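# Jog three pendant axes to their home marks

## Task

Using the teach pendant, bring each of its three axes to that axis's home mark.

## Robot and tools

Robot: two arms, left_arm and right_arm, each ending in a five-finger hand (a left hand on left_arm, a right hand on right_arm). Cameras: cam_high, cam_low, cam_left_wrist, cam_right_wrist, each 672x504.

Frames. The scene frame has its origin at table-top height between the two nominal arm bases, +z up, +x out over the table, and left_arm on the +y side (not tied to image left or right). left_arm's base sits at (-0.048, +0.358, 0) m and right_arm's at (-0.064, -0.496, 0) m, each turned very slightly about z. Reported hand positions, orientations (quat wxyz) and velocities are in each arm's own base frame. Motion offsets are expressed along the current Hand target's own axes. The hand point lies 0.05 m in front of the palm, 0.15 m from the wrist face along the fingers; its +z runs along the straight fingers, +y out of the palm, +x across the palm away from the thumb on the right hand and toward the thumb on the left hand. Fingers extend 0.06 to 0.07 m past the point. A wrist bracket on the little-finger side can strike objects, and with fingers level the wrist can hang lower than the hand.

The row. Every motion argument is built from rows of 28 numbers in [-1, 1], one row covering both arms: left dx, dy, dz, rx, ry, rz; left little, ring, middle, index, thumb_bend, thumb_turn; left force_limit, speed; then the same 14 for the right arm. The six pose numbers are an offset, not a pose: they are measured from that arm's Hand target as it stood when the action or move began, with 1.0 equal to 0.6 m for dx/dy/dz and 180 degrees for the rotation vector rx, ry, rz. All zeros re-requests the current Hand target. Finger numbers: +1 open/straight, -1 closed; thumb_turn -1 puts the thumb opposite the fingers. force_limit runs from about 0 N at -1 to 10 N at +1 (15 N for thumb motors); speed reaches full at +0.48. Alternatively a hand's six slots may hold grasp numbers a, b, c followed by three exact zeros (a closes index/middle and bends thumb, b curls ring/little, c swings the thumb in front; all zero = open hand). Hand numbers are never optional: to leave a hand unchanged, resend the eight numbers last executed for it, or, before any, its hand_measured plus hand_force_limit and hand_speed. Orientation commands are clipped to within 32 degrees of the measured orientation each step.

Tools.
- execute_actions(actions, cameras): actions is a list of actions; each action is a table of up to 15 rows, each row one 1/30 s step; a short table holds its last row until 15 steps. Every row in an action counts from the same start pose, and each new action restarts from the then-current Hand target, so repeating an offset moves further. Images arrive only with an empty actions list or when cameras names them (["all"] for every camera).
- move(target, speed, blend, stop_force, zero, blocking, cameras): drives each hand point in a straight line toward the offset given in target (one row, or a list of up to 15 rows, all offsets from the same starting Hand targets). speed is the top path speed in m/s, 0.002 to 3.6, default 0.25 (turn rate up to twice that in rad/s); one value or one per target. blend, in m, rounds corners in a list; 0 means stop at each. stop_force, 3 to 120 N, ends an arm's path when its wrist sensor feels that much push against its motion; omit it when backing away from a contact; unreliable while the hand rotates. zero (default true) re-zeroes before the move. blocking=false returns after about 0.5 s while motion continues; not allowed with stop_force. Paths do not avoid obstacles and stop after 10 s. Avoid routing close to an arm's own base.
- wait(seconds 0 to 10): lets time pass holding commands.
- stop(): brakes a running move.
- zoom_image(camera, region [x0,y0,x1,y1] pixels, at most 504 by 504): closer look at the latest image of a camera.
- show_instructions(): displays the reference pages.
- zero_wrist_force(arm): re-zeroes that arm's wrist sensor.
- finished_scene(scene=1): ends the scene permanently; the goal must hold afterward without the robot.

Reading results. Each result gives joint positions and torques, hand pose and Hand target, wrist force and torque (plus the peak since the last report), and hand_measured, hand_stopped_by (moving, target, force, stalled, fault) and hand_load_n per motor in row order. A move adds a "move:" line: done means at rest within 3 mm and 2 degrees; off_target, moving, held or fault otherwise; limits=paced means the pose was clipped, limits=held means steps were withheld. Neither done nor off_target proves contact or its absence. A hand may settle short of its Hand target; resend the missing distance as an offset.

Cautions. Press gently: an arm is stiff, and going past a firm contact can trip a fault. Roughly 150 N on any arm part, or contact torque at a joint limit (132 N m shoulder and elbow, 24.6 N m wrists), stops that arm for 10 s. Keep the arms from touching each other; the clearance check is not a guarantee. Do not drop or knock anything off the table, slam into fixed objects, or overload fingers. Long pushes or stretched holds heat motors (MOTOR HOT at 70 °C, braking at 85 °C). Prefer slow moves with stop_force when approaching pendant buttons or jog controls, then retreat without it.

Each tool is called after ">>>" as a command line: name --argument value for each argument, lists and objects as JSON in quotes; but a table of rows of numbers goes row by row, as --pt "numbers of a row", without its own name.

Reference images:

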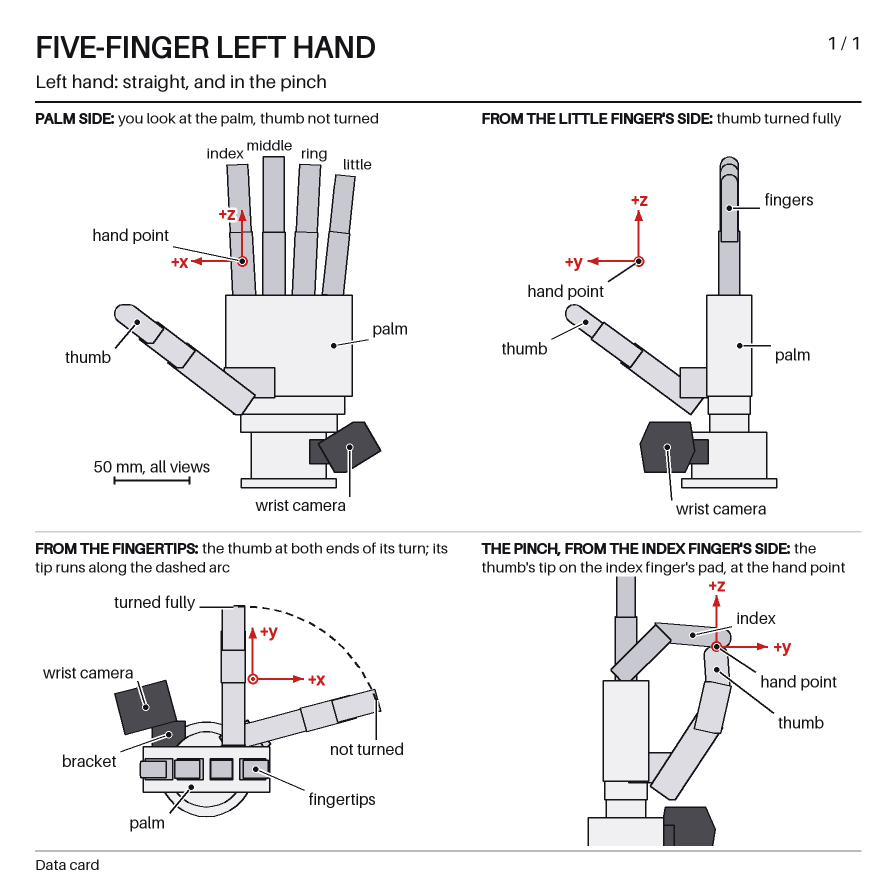

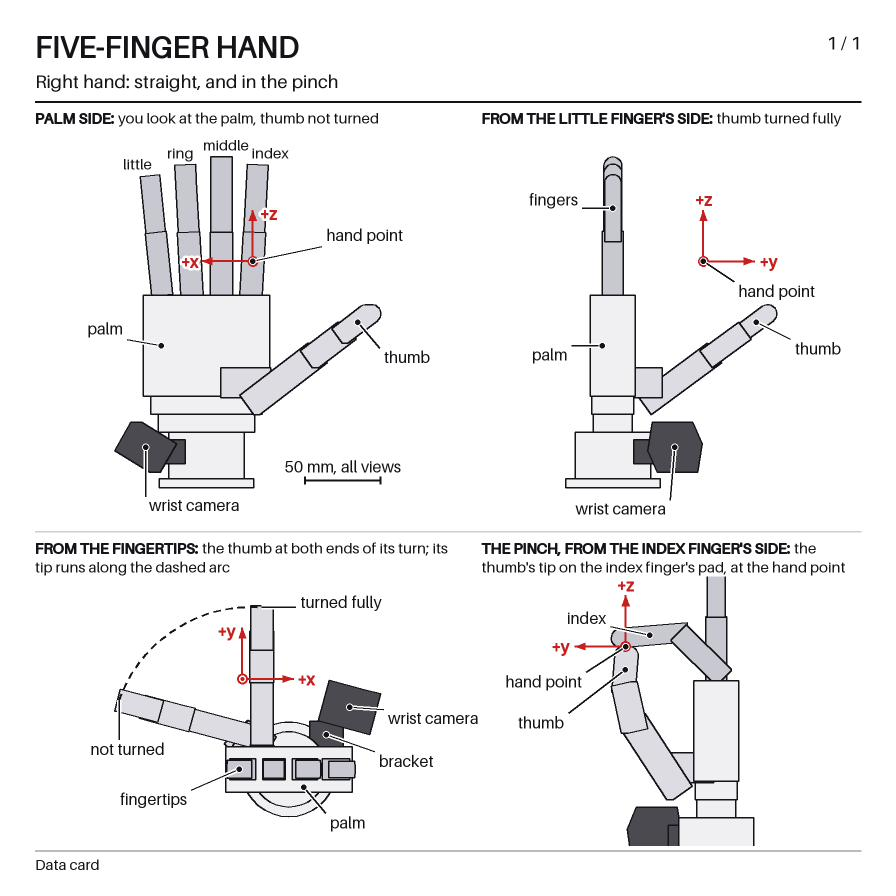

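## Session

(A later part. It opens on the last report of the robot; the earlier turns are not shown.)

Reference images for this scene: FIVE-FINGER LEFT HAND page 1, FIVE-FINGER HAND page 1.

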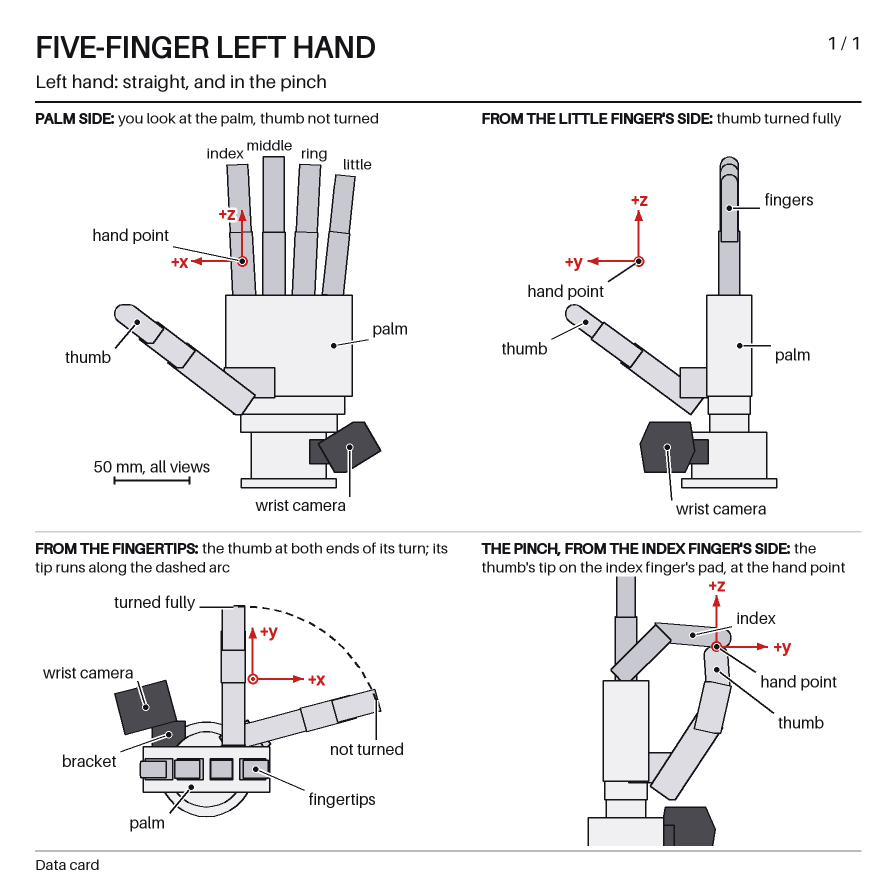

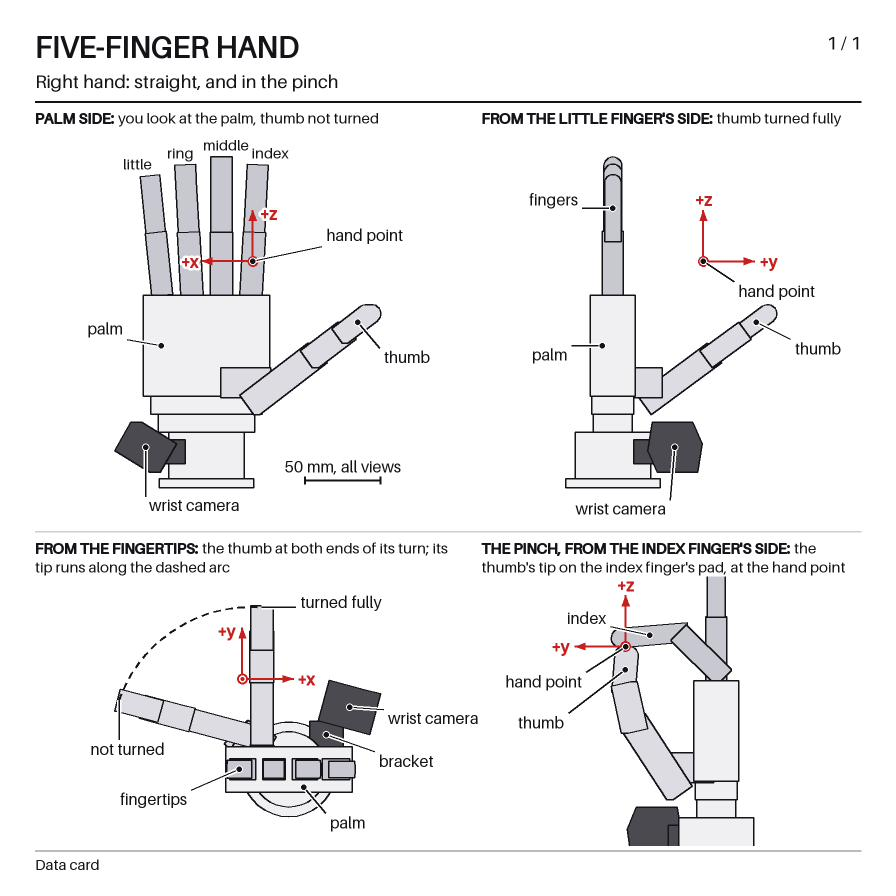

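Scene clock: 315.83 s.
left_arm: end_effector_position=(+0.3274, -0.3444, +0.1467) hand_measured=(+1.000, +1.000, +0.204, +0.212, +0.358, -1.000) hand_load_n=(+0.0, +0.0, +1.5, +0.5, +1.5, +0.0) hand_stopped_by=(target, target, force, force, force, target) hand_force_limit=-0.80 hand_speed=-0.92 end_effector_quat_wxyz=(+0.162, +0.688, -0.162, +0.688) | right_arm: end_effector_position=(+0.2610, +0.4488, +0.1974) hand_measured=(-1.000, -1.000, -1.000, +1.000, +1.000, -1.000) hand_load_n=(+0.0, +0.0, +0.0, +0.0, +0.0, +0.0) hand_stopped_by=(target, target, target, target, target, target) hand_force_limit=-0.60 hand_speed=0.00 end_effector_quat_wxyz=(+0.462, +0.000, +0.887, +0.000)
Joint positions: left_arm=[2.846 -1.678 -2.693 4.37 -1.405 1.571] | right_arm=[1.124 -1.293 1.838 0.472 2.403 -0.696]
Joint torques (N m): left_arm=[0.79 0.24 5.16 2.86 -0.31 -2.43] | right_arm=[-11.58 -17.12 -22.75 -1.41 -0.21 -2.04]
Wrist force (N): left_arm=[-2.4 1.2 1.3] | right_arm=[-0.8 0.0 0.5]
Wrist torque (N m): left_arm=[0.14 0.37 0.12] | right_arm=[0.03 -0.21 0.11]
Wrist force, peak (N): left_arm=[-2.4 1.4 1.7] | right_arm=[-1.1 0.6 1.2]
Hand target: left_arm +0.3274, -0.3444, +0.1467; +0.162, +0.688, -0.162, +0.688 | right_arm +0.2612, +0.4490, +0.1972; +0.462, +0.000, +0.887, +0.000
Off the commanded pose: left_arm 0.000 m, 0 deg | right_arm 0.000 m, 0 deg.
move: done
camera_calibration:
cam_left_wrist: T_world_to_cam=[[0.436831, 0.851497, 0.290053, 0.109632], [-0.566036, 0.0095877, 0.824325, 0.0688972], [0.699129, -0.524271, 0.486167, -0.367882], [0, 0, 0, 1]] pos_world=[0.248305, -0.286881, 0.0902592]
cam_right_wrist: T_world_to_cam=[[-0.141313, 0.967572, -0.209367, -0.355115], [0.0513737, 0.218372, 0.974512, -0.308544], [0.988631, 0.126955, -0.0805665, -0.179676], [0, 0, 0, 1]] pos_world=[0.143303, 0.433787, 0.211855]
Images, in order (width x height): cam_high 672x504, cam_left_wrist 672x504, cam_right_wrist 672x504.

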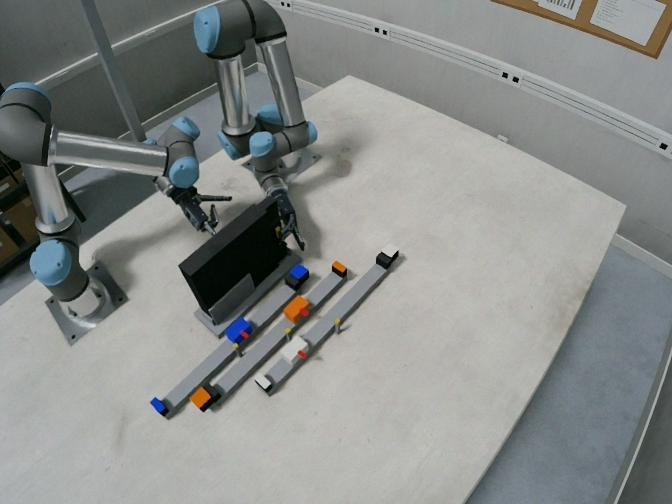

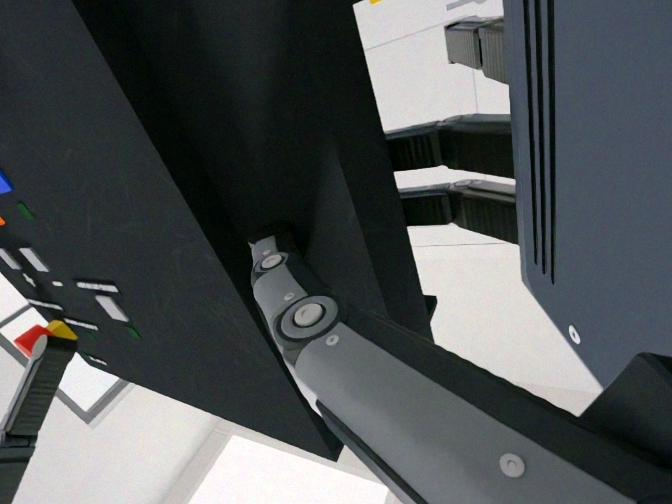

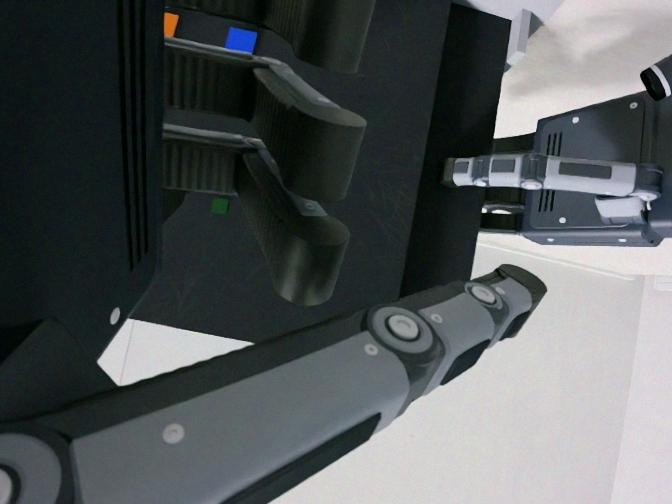

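>>> move --target '[0,0,0,0,0,0, 1,1,-0.1,-0.1,-0.2,-1, -0.8,-0.92, -0.043,0.005,0.0615,0,0,0, -1,-1,-1,1,1,-1, -0.6,0.0]' --speed 0.02 --stop_force 5 --cameras '["cam_high","cam_left_wrist","cam_right_wrist"]'

>>> zoom_image --camera "cam_left_wrist" --region '[0, 150, 200, 450]'

Scene clock: 331.33 s.
left_arm: end_effector_position=(+0.3274, -0.3444, +0.1467) hand_measured=(+1.000, +1.000, +0.204, +0.212, +0.358, -1.000) hand_load_n=(-0.5, +0.0, +1.5, +0.5, +0.5, -0.5) hand_stopped_by=(target, target, force, force, force, target) hand_force_limit=-0.80 hand_speed=-0.92 end_effector_quat_wxyz=(+0.162, +0.688, -0.162, +0.688) | right_arm: end_effector_position=(+0.2819, +0.4503, +0.1973) hand_measured=(-1.000, -1.000, -1.000, +1.000, +1.000, -1.000) hand_load_n=(+0.0, +0.0, +0.0, +0.0, +0.0, +0.0) hand_stopped_by=(target, target, target, target, target, target) hand_force_limit=-0.60 hand_speed=0.00 end_effector_quat_wxyz=(+0.462, +0.000, +0.887, +0.000)
Joint positions: left_arm=[2.846 -1.678 -2.693 4.37 -1.405 1.571] | right_arm=[1.076 -1.293 1.828 0.439 2.377 -0.755]
Joint torques (N m): left_arm=[0.26 0.09 5.55 2.68 -0.21 -2.38] | right_arm=[8.46 -23.2 -12.52 3.76 2.92 2.43]
Wrist force (N): left_arm=[-2.4 0.5 1.0] | right_arm=[1.9 -0.7 -1.5]
Wrist torque (N m): left_arm=[0.12 0.33 0.14] | right_arm=[0.16 -0.06 0.16]
Wrist force, peak (N): left_arm=[-2.3 0.5 2.8] | right_arm=[2.6 -2.0 -3.8]
Hand target: left_arm +0.3274, -0.3444, +0.1467; +0.162, +0.688, -0.162, +0.688 | right_arm +0.2819, +0.4503, +0.1973; +0.462, +0.000, +0.887, +0.000 (not the last commanded pose)
Off the commanded pose: left_arm 0.000 m, 0 deg | right_arm 0.024 m, 0 deg.
move: contact (right_arm)
camera_calibration:
cam_left_wrist: T_world_to_cam=[[0.436831, 0.851497, 0.290053, 0.109632], [-0.566036, 0.0095877, 0.824325, 0.0688972], [0.699129, -0.524271, 0.486167, -0.367882], [0, 0, 0, 1]] pos_world=[0.248305, -0.286881, 0.0902592]
cam_right_wrist: T_world_to_cam=[[-0.141212, 0.967606, -0.20928, -0.353648], [0.0514092, 0.21828, 0.974531, -0.309921], [0.988644, 0.126857, -0.0805678, -0.200587], [0, 0, 0, 1]] pos_world=[0.164302, 0.435287, 0.211855]
Images, in order (width x height): cam_high 672x504, cam_left_wrist 672x504, cam_right_wrist 672x504.

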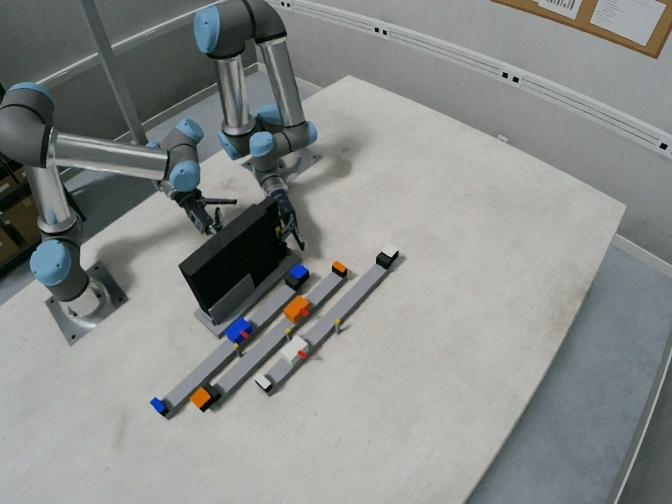

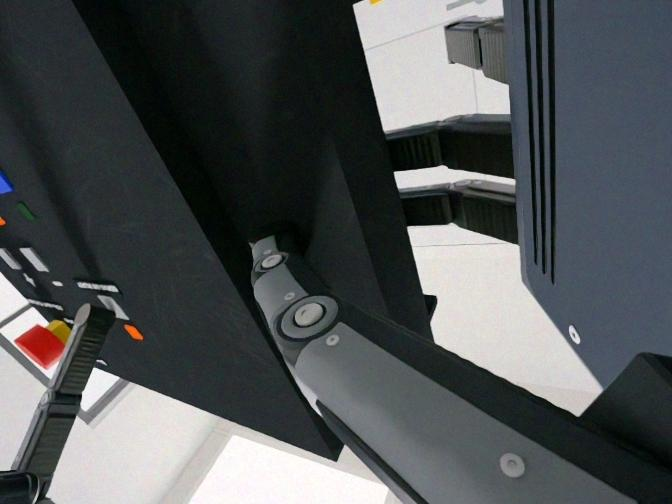

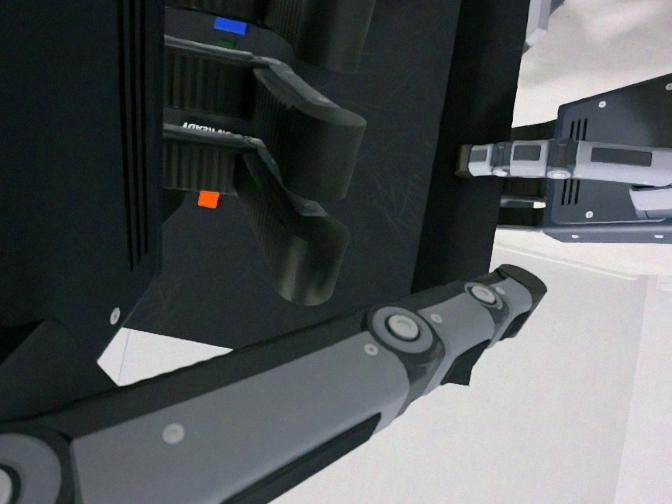

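Scaled by 1.680.

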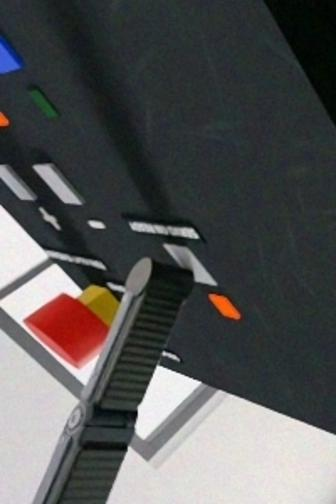

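>>> move --target '[0,0,0,0,0,0, 1,1,-0.1,-0.1,-0.2,-1, -0.8,-0.92, 0.0306,0,-0.0437,0,0,0, -1,-1,-1,1,1,-1, -0.6,0.0]' --speed 0.06 --cameras '["cam_left_wrist","cam_right_wrist"]'

>>> zoom_image --camera "cam_left_wrist" --region '[0, 150, 200, 450]'

Scene clock: 338.90 s.
left_arm: end_effector_position=(+0.3274, -0.3444, +0.1467) hand_measured=(+1.000, +1.000, +0.204, +0.212, +0.358, -1.000) hand_load_n=(+0.0, +0.0, +1.5, +0.5, +1.0, -1.0) hand_stopped_by=(target, target, force, force, force, target) hand_force_limit=-0.80 hand_speed=-0.92 end_effector_quat_wxyz=(+0.162, +0.688, -0.162, +0.688) | right_arm: end_effector_position=(+0.2500, +0.4503, +0.1973) hand_measured=(-1.000, -1.000, -1.000, +1.000, +1.000, -1.000) hand_load_n=(+0.0, +0.0, +0.0, +0.0, +0.0, +0.0) hand_stopped_by=(target, target, target, target, target, target) hand_force_limit=-0.60 hand_speed=0.00 end_effector_quat_wxyz=(+0.462, +0.000, +0.887, +0.000)
Joint positions: left_arm=[2.846 -1.678 -2.693 4.37 -1.405 1.571] | right_arm=[1.153 -1.286 1.836 0.495 2.418 -0.659]
Joint torques (N m): left_arm=[1.49 0 5.08 2.59 -0.06 -2.32] | right_arm=[10.15 -16.8 -21.75 4.54 2.74 2.74]
Wrist force (N): left_arm=[-2.6 0.0 -1.3] | right_arm=[-1.0 0.3 0.8]
Wrist torque (N m): left_arm=[0.07 0.32 0.15] | right_arm=[0.06 -0.18 0.00]
Wrist force, peak (N): left_arm=[-2.8 0.0 -1.4] | right_arm=[2.2 -0.8 -1.6]
Hand target: left_arm +0.3274, -0.3444, +0.1467; +0.162, +0.688, -0.162, +0.688 | right_arm +0.2499, +0.4503, +0.1973; +0.462, +0.000, +0.887, +0.000
Off the commanded pose: left_arm 0.000 m, 0 deg | right_arm 0.000 m, 0 deg.
move: done
camera_calibration:
cam_left_wrist: T_world_to_cam=[[0.436831, 0.851497, 0.290053, 0.109632], [-0.566036, 0.0095877, 0.824325, 0.0688972], [0.699129, -0.524271, 0.486167, -0.367882], [0, 0, 0, 1]] pos_world=[0.248305, -0.286881, 0.0902592]
cam_right_wrist: T_world_to_cam=[[-0.141308, 0.967593, -0.209273, -0.358157], [0.0513877, 0.218278, 0.974533, -0.30818], [0.988631, 0.126955, -0.0805668, -0.169099], [0, 0, 0, 1]] pos_world=[0.132403, 0.435287, 0.211755]
Images, in order (width x height): cam_left_wrist 672x504, cam_right_wrist 672x504.

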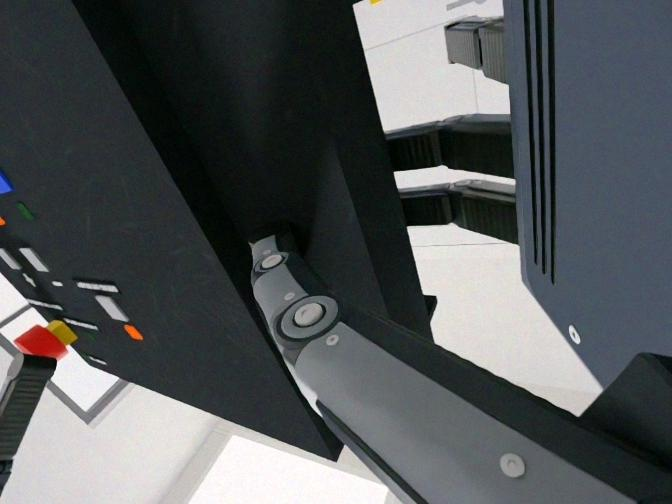

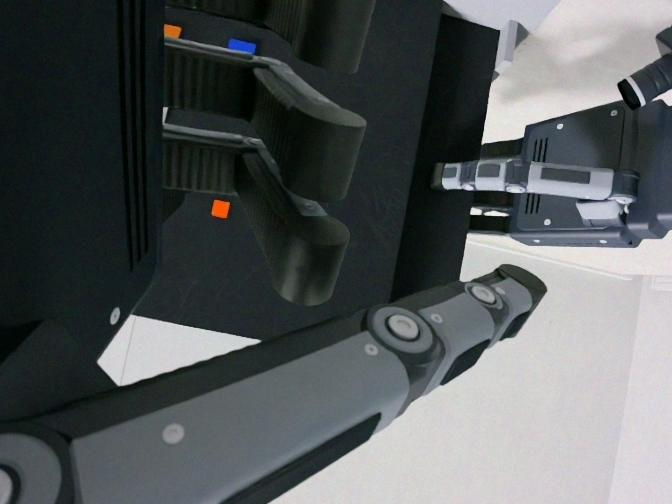

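Scaled by 1.680.

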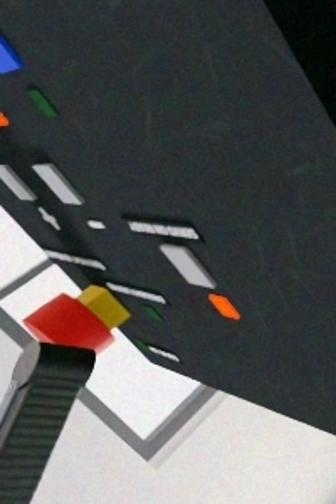

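>>> move --target '[0,0,0,0,0,0, 1,1,-0.12,-0.12,-0.2,-1, -0.4,-0.92, 0,0,0,0,0,0, -1,-1,-1,1,1,-1, -0.6,0.0]' --cameras '["cam_left_wrist"]'

>>> zoom_image --camera "cam_left_wrist" --region '[0, 150, 200, 450]'

Scene clock: 341.43 s.
left_arm: end_effector_position=(+0.3274, -0.3444, +0.1467) hand_measured=(+1.000, +1.000, +0.176, +0.176, +0.358, -1.000) hand_load_n=(+0.0, +0.0, +0.5, +4.5, +1.5, -1.0) hand_stopped_by=(target, target, force, force, force, target) hand_force_limit=-0.40 hand_speed=-0.92 end_effector_quat_wxyz=(+0.162, +0.688, -0.162, +0.688) | right_arm: end_effector_position=(+0.2499, +0.4503, +0.1973) hand_measured=(-1.000, -1.000, -1.000, +1.000, +1.000, -1.000) hand_load_n=(+0.0, +0.0, +0.0, +0.0, +0.0, +0.0) hand_stopped_by=(target, target, target, target, target, target) hand_force_limit=-0.60 hand_speed=0.00 end_effector_quat_wxyz=(+0.462, +0.000, +0.887, +0.000)
Joint positions: left_arm=[2.846 -1.678 -2.693 4.37 -1.405 1.571] | right_arm=[1.154 -1.286 1.836 0.495 2.418 -0.658]
Joint torques (N m): left_arm=[1.41 1.25 5.2 2.7 0.21 -2.44] | right_arm=[9.66 -17.97 -22.29 4.42 2.85 2.45]
Wrist force (N): left_arm=[-2.2 -2.5 -0.4] | right_arm=[-1.3 0.0 0.8]
Wrist torque (N m): left_arm=[0.08 0.33 0.14] | right_arm=[0.02 -0.13 -0.02]
Wrist force, peak (N): left_arm=[-2.5 -2.2 -1.2] | right_arm=[-1.3 0.1 0.9]
Hand target: left_arm +0.3274, -0.3444, +0.1467; +0.162, +0.688, -0.162, +0.688 | right_arm +0.2499, +0.4503, +0.1973; +0.462, +0.000, +0.887, +0.000
Off the commanded pose: left_arm 0.000 m, 0 deg | right_arm 0.000 m, 0 deg.
move: done
camera_calibration:
cam_left_wrist: T_world_to_cam=[[0.436831, 0.851497, 0.290053, 0.109632], [-0.566036, 0.0095877, 0.824325, 0.0688972], [0.699129, -0.524271, 0.486167, -0.367882], [0, 0, 0, 1]] pos_world=[0.248305, -0.286881, 0.0902592]
Images, in order (width x height): cam_left_wrist 672x504.

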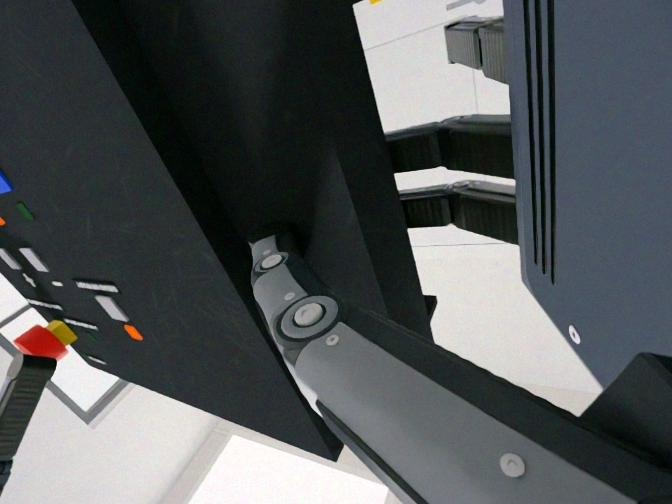

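Scaled by 1.680.

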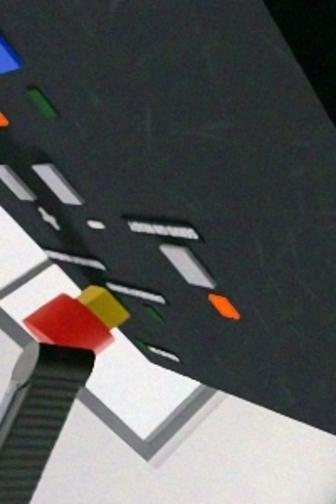

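>>> move --target '[0,0,0,0,0,0, 1,1,-0.14,-0.14,-0.2,-1, 0.0,-0.94, 0,0,0,0,0,0, -1,-1,-1,1,1,-1, -0.6,0.0]' --cameras '["cam_left_wrist"]'

>>> zoom_image --camera "cam_left_wrist" --region '[0, 150, 200, 450]'

Scene clock: 347.30 s.
left_arm: end_effector_position=(+0.3274, -0.3444, +0.1467) hand_measured=(+1.000, +1.000, +0.150, +0.154, +0.358, -1.000) hand_load_n=(+0.0, +0.0, +6.0, +3.5, +2.5, -1.0) hand_stopped_by=(target, target, force, force, force, target) hand_force_limit=0.00 hand_speed=-0.94 end_effector_quat_wxyz=(+0.162, +0.688, -0.162, +0.688) | right_arm: end_effector_position=(+0.2499, +0.4503, +0.1973) hand_measured=(-1.000, -1.000, -1.000, +1.000, +1.000, -1.000) hand_load_n=(+0.0, +0.0, +0.0, +0.0, +0.0, +0.0) hand_stopped_by=(target, target, target, target, target, target) hand_force_limit=-0.60 hand_speed=0.00 end_effector_quat_wxyz=(+0.462, +0.000, +0.887, +0.000)
Joint positions: left_arm=[2.846 -1.678 -2.693 4.37 -1.405 1.571] | right_arm=[1.154 -1.286 1.836 0.495 2.418 -0.658]
Joint torques (N m): left_arm=[1.87 0.35 4.76 2.71 0.28 -2.11] | right_arm=[9.3 -16.92 -22.94 4.32 2.72 2.45]
Wrist force (N): left_arm=[-1.5 -2.1 1.0] | right_arm=[-1.0 0.4 0.7]
Wrist torque (N m): left_arm=[0.08 0.34 0.19] | right_arm=[0.09 -0.17 0.01]
Wrist force, peak (N): left_arm=[-1.3 -3.6 0.2] | right_arm=[-1.3 0.2 1.0]
Hand target: left_arm +0.3274, -0.3444, +0.1467; +0.162, +0.688, -0.162, +0.688 | right_arm +0.2499, +0.4503, +0.1973; +0.462, +0.000, +0.887, +0.000
Off the commanded pose: left_arm 0.000 m, 0 deg | right_arm 0.000 m, 0 deg.
move: done
camera_calibration:
cam_left_wrist: T_world_to_cam=[[0.436831, 0.851497, 0.290053, 0.109632], [-0.566036, 0.0095877, 0.824325, 0.0688972], [0.699129, -0.524271, 0.486167, -0.367882], [0, 0, 0, 1]] pos_world=[0.248305, -0.286881, 0.0902592]
Images, in order (width x height): cam_left_wrist 672x504.

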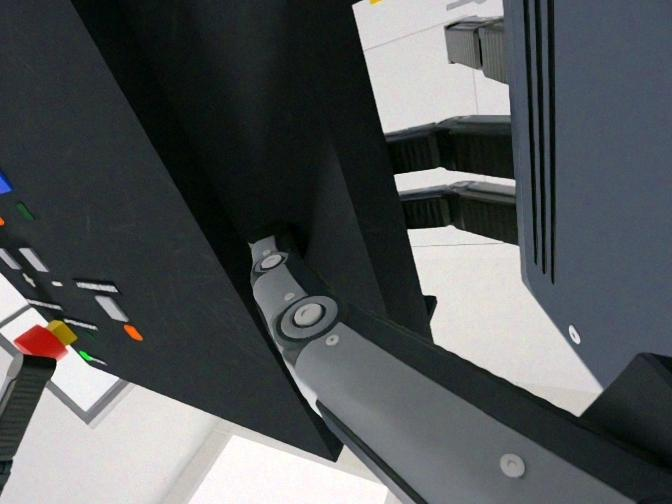

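Scaled by 1.680.

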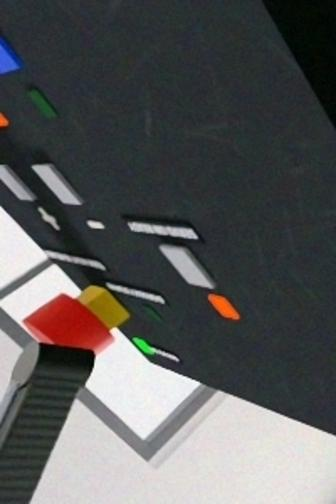

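>>> move --target '[0,0,0,0,0,0, 1,1,-0.14,-0.14,-0.2,-1, 0.0,-0.94, 0.0257,-0.1605,0.0485,0,0,0, -1,-1,-1,1,1,-1, -0.6,0.0]' --speed 0.1 --cameras '["cam_left_wrist","cam_right_wrist","cam_high"]'

>>> zoom_image --camera "cam_left_wrist" --region '[0, 150, 200, 450]'

>>> zoom_image --camera "cam_high" --region '[140, 230, 410, 420]'

Scene clock: 373.50 s.
left_arm: end_effector_position=(+0.3274, -0.3444, +0.1467) hand_measured=(+1.000, +1.000, +0.150, +0.154, +0.358, -1.000) hand_load_n=(+0.0, +0.0, +6.5, +3.0, +2.5, -1.0) hand_stopped_by=(target, target, force, force, force, target) hand_force_limit=0.00 hand_speed=-0.94 end_effector_quat_wxyz=(+0.162, +0.688, -0.162, +0.688) | right_arm: end_effector_position=(+0.2649, +0.3542, +0.1680) hand_measured=(-1.000, -1.000, -1.000, +1.000, +1.000, -1.000) hand_load_n=(+0.5, +0.5, +0.0, +0.5, +0.0, +0.0) hand_stopped_by=(target, target, target, target, target, target) hand_force_limit=-0.60 hand_speed=0.00 end_effector_quat_wxyz=(+0.462, +0.000, +0.887, +0.000)
Joint positions: left_arm=[2.846 -1.678 -2.693 4.37 -1.405 1.571] | right_arm=[0.963 -1.499 2.149 0.236 2.309 -0.881]
Joint torques (N m): left_arm=[2.05 0.4 5.62 2.52 0.43 -0.95] | right_arm=[-11.84 -27.97 -11.05 -2.14 -0.48 -2.45]
Wrist force (N): left_arm=[-1.3 -2.0 1.2] | right_arm=[-0.8 0.0 0.3]
Wrist torque (N m): left_arm=[0.07 0.34 0.19] | right_arm=[0.06 -0.21 0.10]
Wrist force, peak (N): left_arm=[-1.8 -2.0 1.1] | right_arm=[-1.3 0.5 1.0]
Hand target: left_arm +0.3274, -0.3444, +0.1467; +0.162, +0.688, -0.162, +0.688 | right_arm +0.2649, +0.3541, +0.1679; +0.462, +0.000, +0.887, +0.000
Off the commanded pose: left_arm 0.000 m, 0 deg | right_arm 0.000 m, 0 deg.
move: done
camera_calibration:
cam_left_wrist: T_world_to_cam=[[0.436831, 0.851497, 0.290053, 0.109632], [-0.566036, 0.0095877, 0.824325, 0.0688972], [0.699129, -0.524271, 0.486167, -0.367882], [0, 0, 0, 1]] pos_world=[0.248305, -0.286881, 0.0902592]
cam_right_wrist: T_world_to_cam=[[-0.141117, 0.967618, -0.209287, -0.269149], [0.0514308, 0.218283, 0.974529, -0.259395], [0.988656, 0.126759, -0.0805688, -0.173814], [0, 0, 0, 1]] pos_world=[0.147202, 0.339087, 0.182455]
Images, in order (width x height): cam_high 672x504, cam_left_wrist 672x504, cam_right_wrist 672x504.

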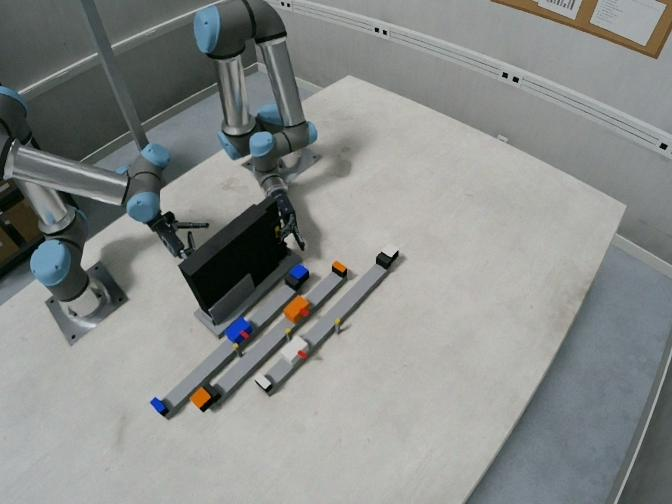

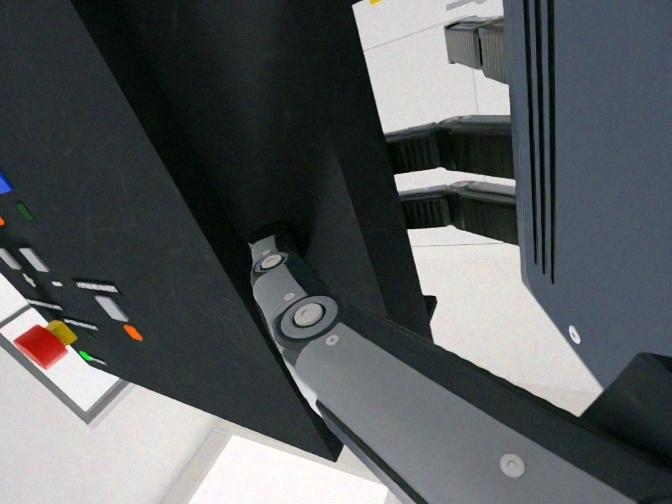

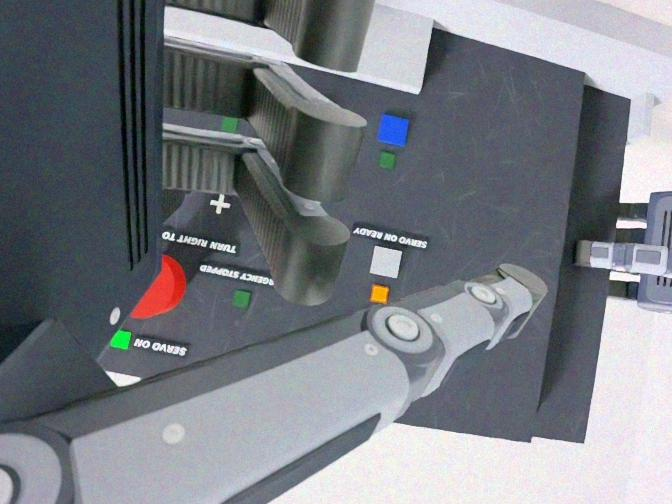

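Scaled by 1.680.

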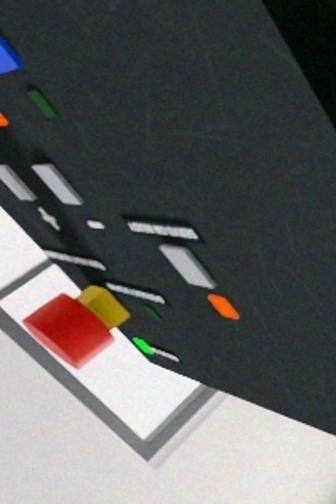

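Scaled by 1.867.

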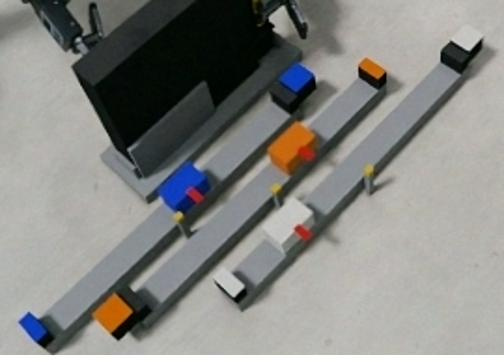

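>>> move --target '[0,0,0,0,0,0, 1,1,-0.14,-0.14,-0.2,-1, 0.0,-0.94, -0.0334,0,0.0478,0,0,0, -1,-1,-1,1,1,-1, -0.6,0.0]' --speed 0.025 --stop_force 4 --cameras '["cam_high","cam_right_wrist"]'

>>> move --target '[0,0,0,0,0,0, 1,1,-0.14,-0.14,-0.2,-1, 0.0,-0.94, 0.0191,0,-0.0273,0,0,0, -1,-1,-1,1,1,-1, -0.6,0.0]' --speed 0.1 --cameras '["cam_high","cam_right_wrist","cam_left_wrist"]'

>>> zoom_image --camera "cam_high" --region '[140, 230, 410, 420]'

Scene clock: 380.50 s.
left_arm: end_effector_position=(+0.3274, -0.3444, +0.1467) hand_measured=(+1.000, +1.000, +0.150, +0.154, +0.358, -1.000) hand_load_n=(+0.0, +0.0, +5.5, +2.5, +4.0, -0.5) hand_stopped_by=(target, target, force, force, force, target) hand_force_limit=0.00 hand_speed=-0.94 end_effector_quat_wxyz=(+0.162, +0.688, -0.162, +0.688) | right_arm: end_effector_position=(+0.2880, +0.3540, +0.1680) hand_measured=(-1.000, -1.000, -1.000, +1.000, +1.000, -1.000) hand_load_n=(-0.5, +0.5, +0.0, +0.0, +0.0, +0.0) hand_stopped_by=(target, target, target, target, target, target) hand_force_limit=-0.60 hand_speed=0.00 end_effector_quat_wxyz=(+0.462, +0.000, +0.887, +0.000)
Joint positions: left_arm=[2.846 -1.678 -2.693 4.37 -1.405 1.571] | right_arm=[0.894 -1.502 2.141 0.201 2.264 -0.951]
Joint torques (N m): left_arm=[1.64 1.79 5.18 2.44 0.63 0.55] | right_arm=[8 -17.99 -10.66 3 2.63 2.46]
Wrist force (N): left_arm=[-2.2 -0.3 1.3] | right_arm=[2.5 -1.1 -4.2]
Wrist torque (N m): left_arm=[0.09 0.38 0.16] | right_arm=[0.42 -0.09 0.21]
Wrist force, peak (N): left_arm=[-1.8 -0.3 3.8] | right_arm=[7.3 -1.2 -18.0]
Hand target: left_arm +0.3274, -0.3444, +0.1467; +0.162, +0.688, -0.162, +0.688 | right_arm +0.2880, +0.3540, +0.1680; +0.462, +0.000, +0.887, +0.000 (not the last commanded pose)
Off the commanded pose: left_arm 0.000 m, 0 deg | right_arm 0.012 m, 0 deg.
move: contact (right_arm)
camera_calibration:
cam_right_wrist: T_world_to_cam=[[-0.141, 0.967633, -0.209296, -0.265795], [0.0513561, 0.218272, 0.974536, -0.260644], [0.988677, 0.126661, -0.0804703, -0.19662], [0, 0, 0, 1]] pos_world=[0.170302, 0.338987, 0.182555]
Images, in order (width x height): cam_high 672x504, cam_right_wrist 672x504.

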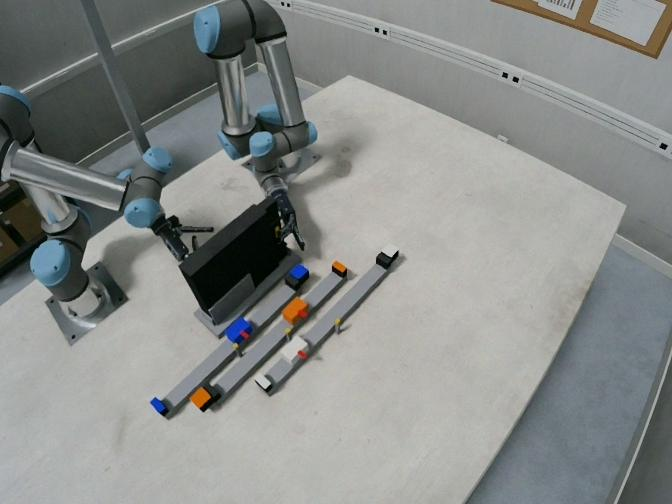

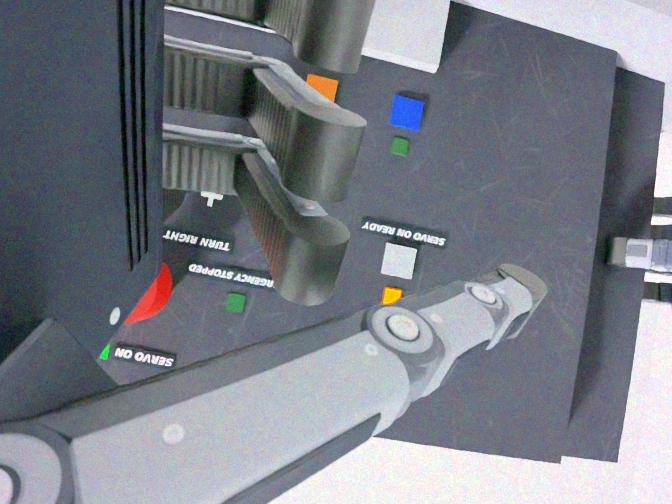

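Scene clock: 381.53 s.
left_arm: end_effector_position=(+0.3274, -0.3444, +0.1467) hand_measured=(+1.000, +1.000, +0.150, +0.154, +0.358, -1.000) hand_load_n=(+0.0, +0.0, +5.5, +2.5, +4.0, -1.0) hand_stopped_by=(target, target, force, force, force, target) hand_force_limit=0.00 hand_speed=-0.94 end_effector_quat_wxyz=(+0.162, +0.688, -0.162, +0.688) | right_arm: end_effector_position=(+0.2681, +0.3540, +0.1680) hand_measured=(-1.000, -1.000, -1.000, +1.000, +1.000, -1.000) hand_load_n=(+0.5, +0.0, +0.0, +0.0, +0.0, +0.0) hand_stopped_by=(target, target, target, target, target, target) hand_force_limit=-0.60 hand_speed=0.00 end_effector_quat_wxyz=(+0.462, +0.000, +0.887, +0.000)
Joint positions: left_arm=[2.846 -1.678 -2.693 4.37 -1.405 1.571] | right_arm=[0.953 -1.5 2.149 0.23 2.303 -0.892]
Joint torques (N m): left_arm=[1.38 2.32 5.18 2.6 0.64 0.94] | right_arm=[10.18 -7.53 -9.65 3.87 2.81 2.64]
Wrist force (N): left_arm=[-2.1 0.0 1.2] | right_arm=[-0.5 0.5 0.6]
Wrist torque (N m): left_arm=[0.13 0.36 0.15] | right_arm=[0.11 -0.25 0.03]
Wrist force, peak (N): left_arm=[-2.4 0.0 1.4] | right_arm=[2.4 -1.0 -3.7]
Hand target: left_arm +0.3274, -0.3444, +0.1467; +0.162, +0.688, -0.162, +0.688 | right_arm +0.2680, +0.3540, +0.1680; +0.462, +0.000, +0.887, +0.000
Off the commanded pose: left_arm 0.000 m, 0 deg | right_arm 0.000 m, 0 deg.
move: done
camera_calibration:
cam_left_wrist: T_world_to_cam=[[0.436831, 0.851497, 0.290053, 0.109632], [-0.566036, 0.0095877, 0.824325, 0.0688972], [0.699129, -0.524271, 0.486167, -0.367882], [0, 0, 0, 1]] pos_world=[0.248305, -0.286881, 0.0902592]
cam_right_wrist: T_world_to_cam=[[-0.141, 0.967633, -0.209296, -0.268622], [0.0513561, 0.218272, 0.974536, -0.259524], [0.988677, 0.126661, -0.0804703, -0.176953], [0, 0, 0, 1]] pos_world=[0.150402, 0.338987, 0.182455]
Images, in order (width x height): cam_high 672x504, cam_left_wrist 672x504, cam_right_wrist 672x504.

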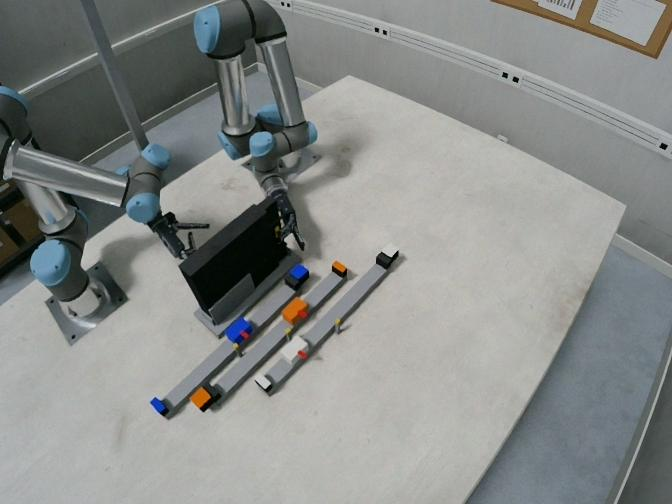

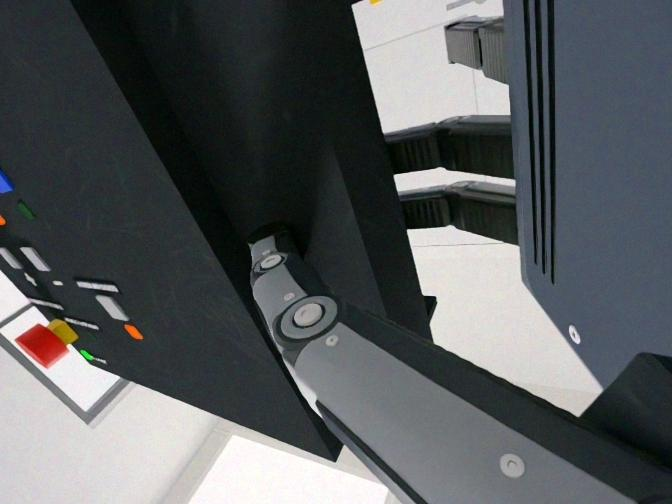

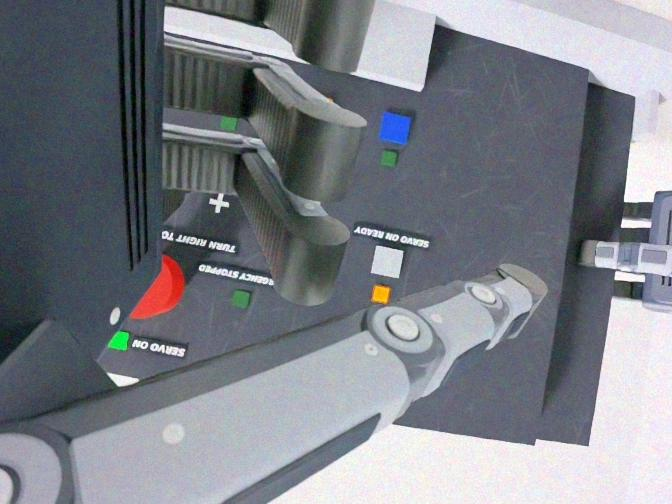

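Scaled by 1.867.

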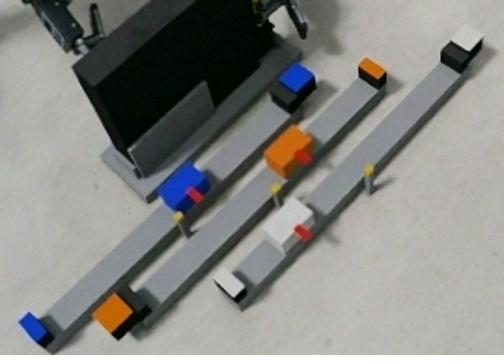

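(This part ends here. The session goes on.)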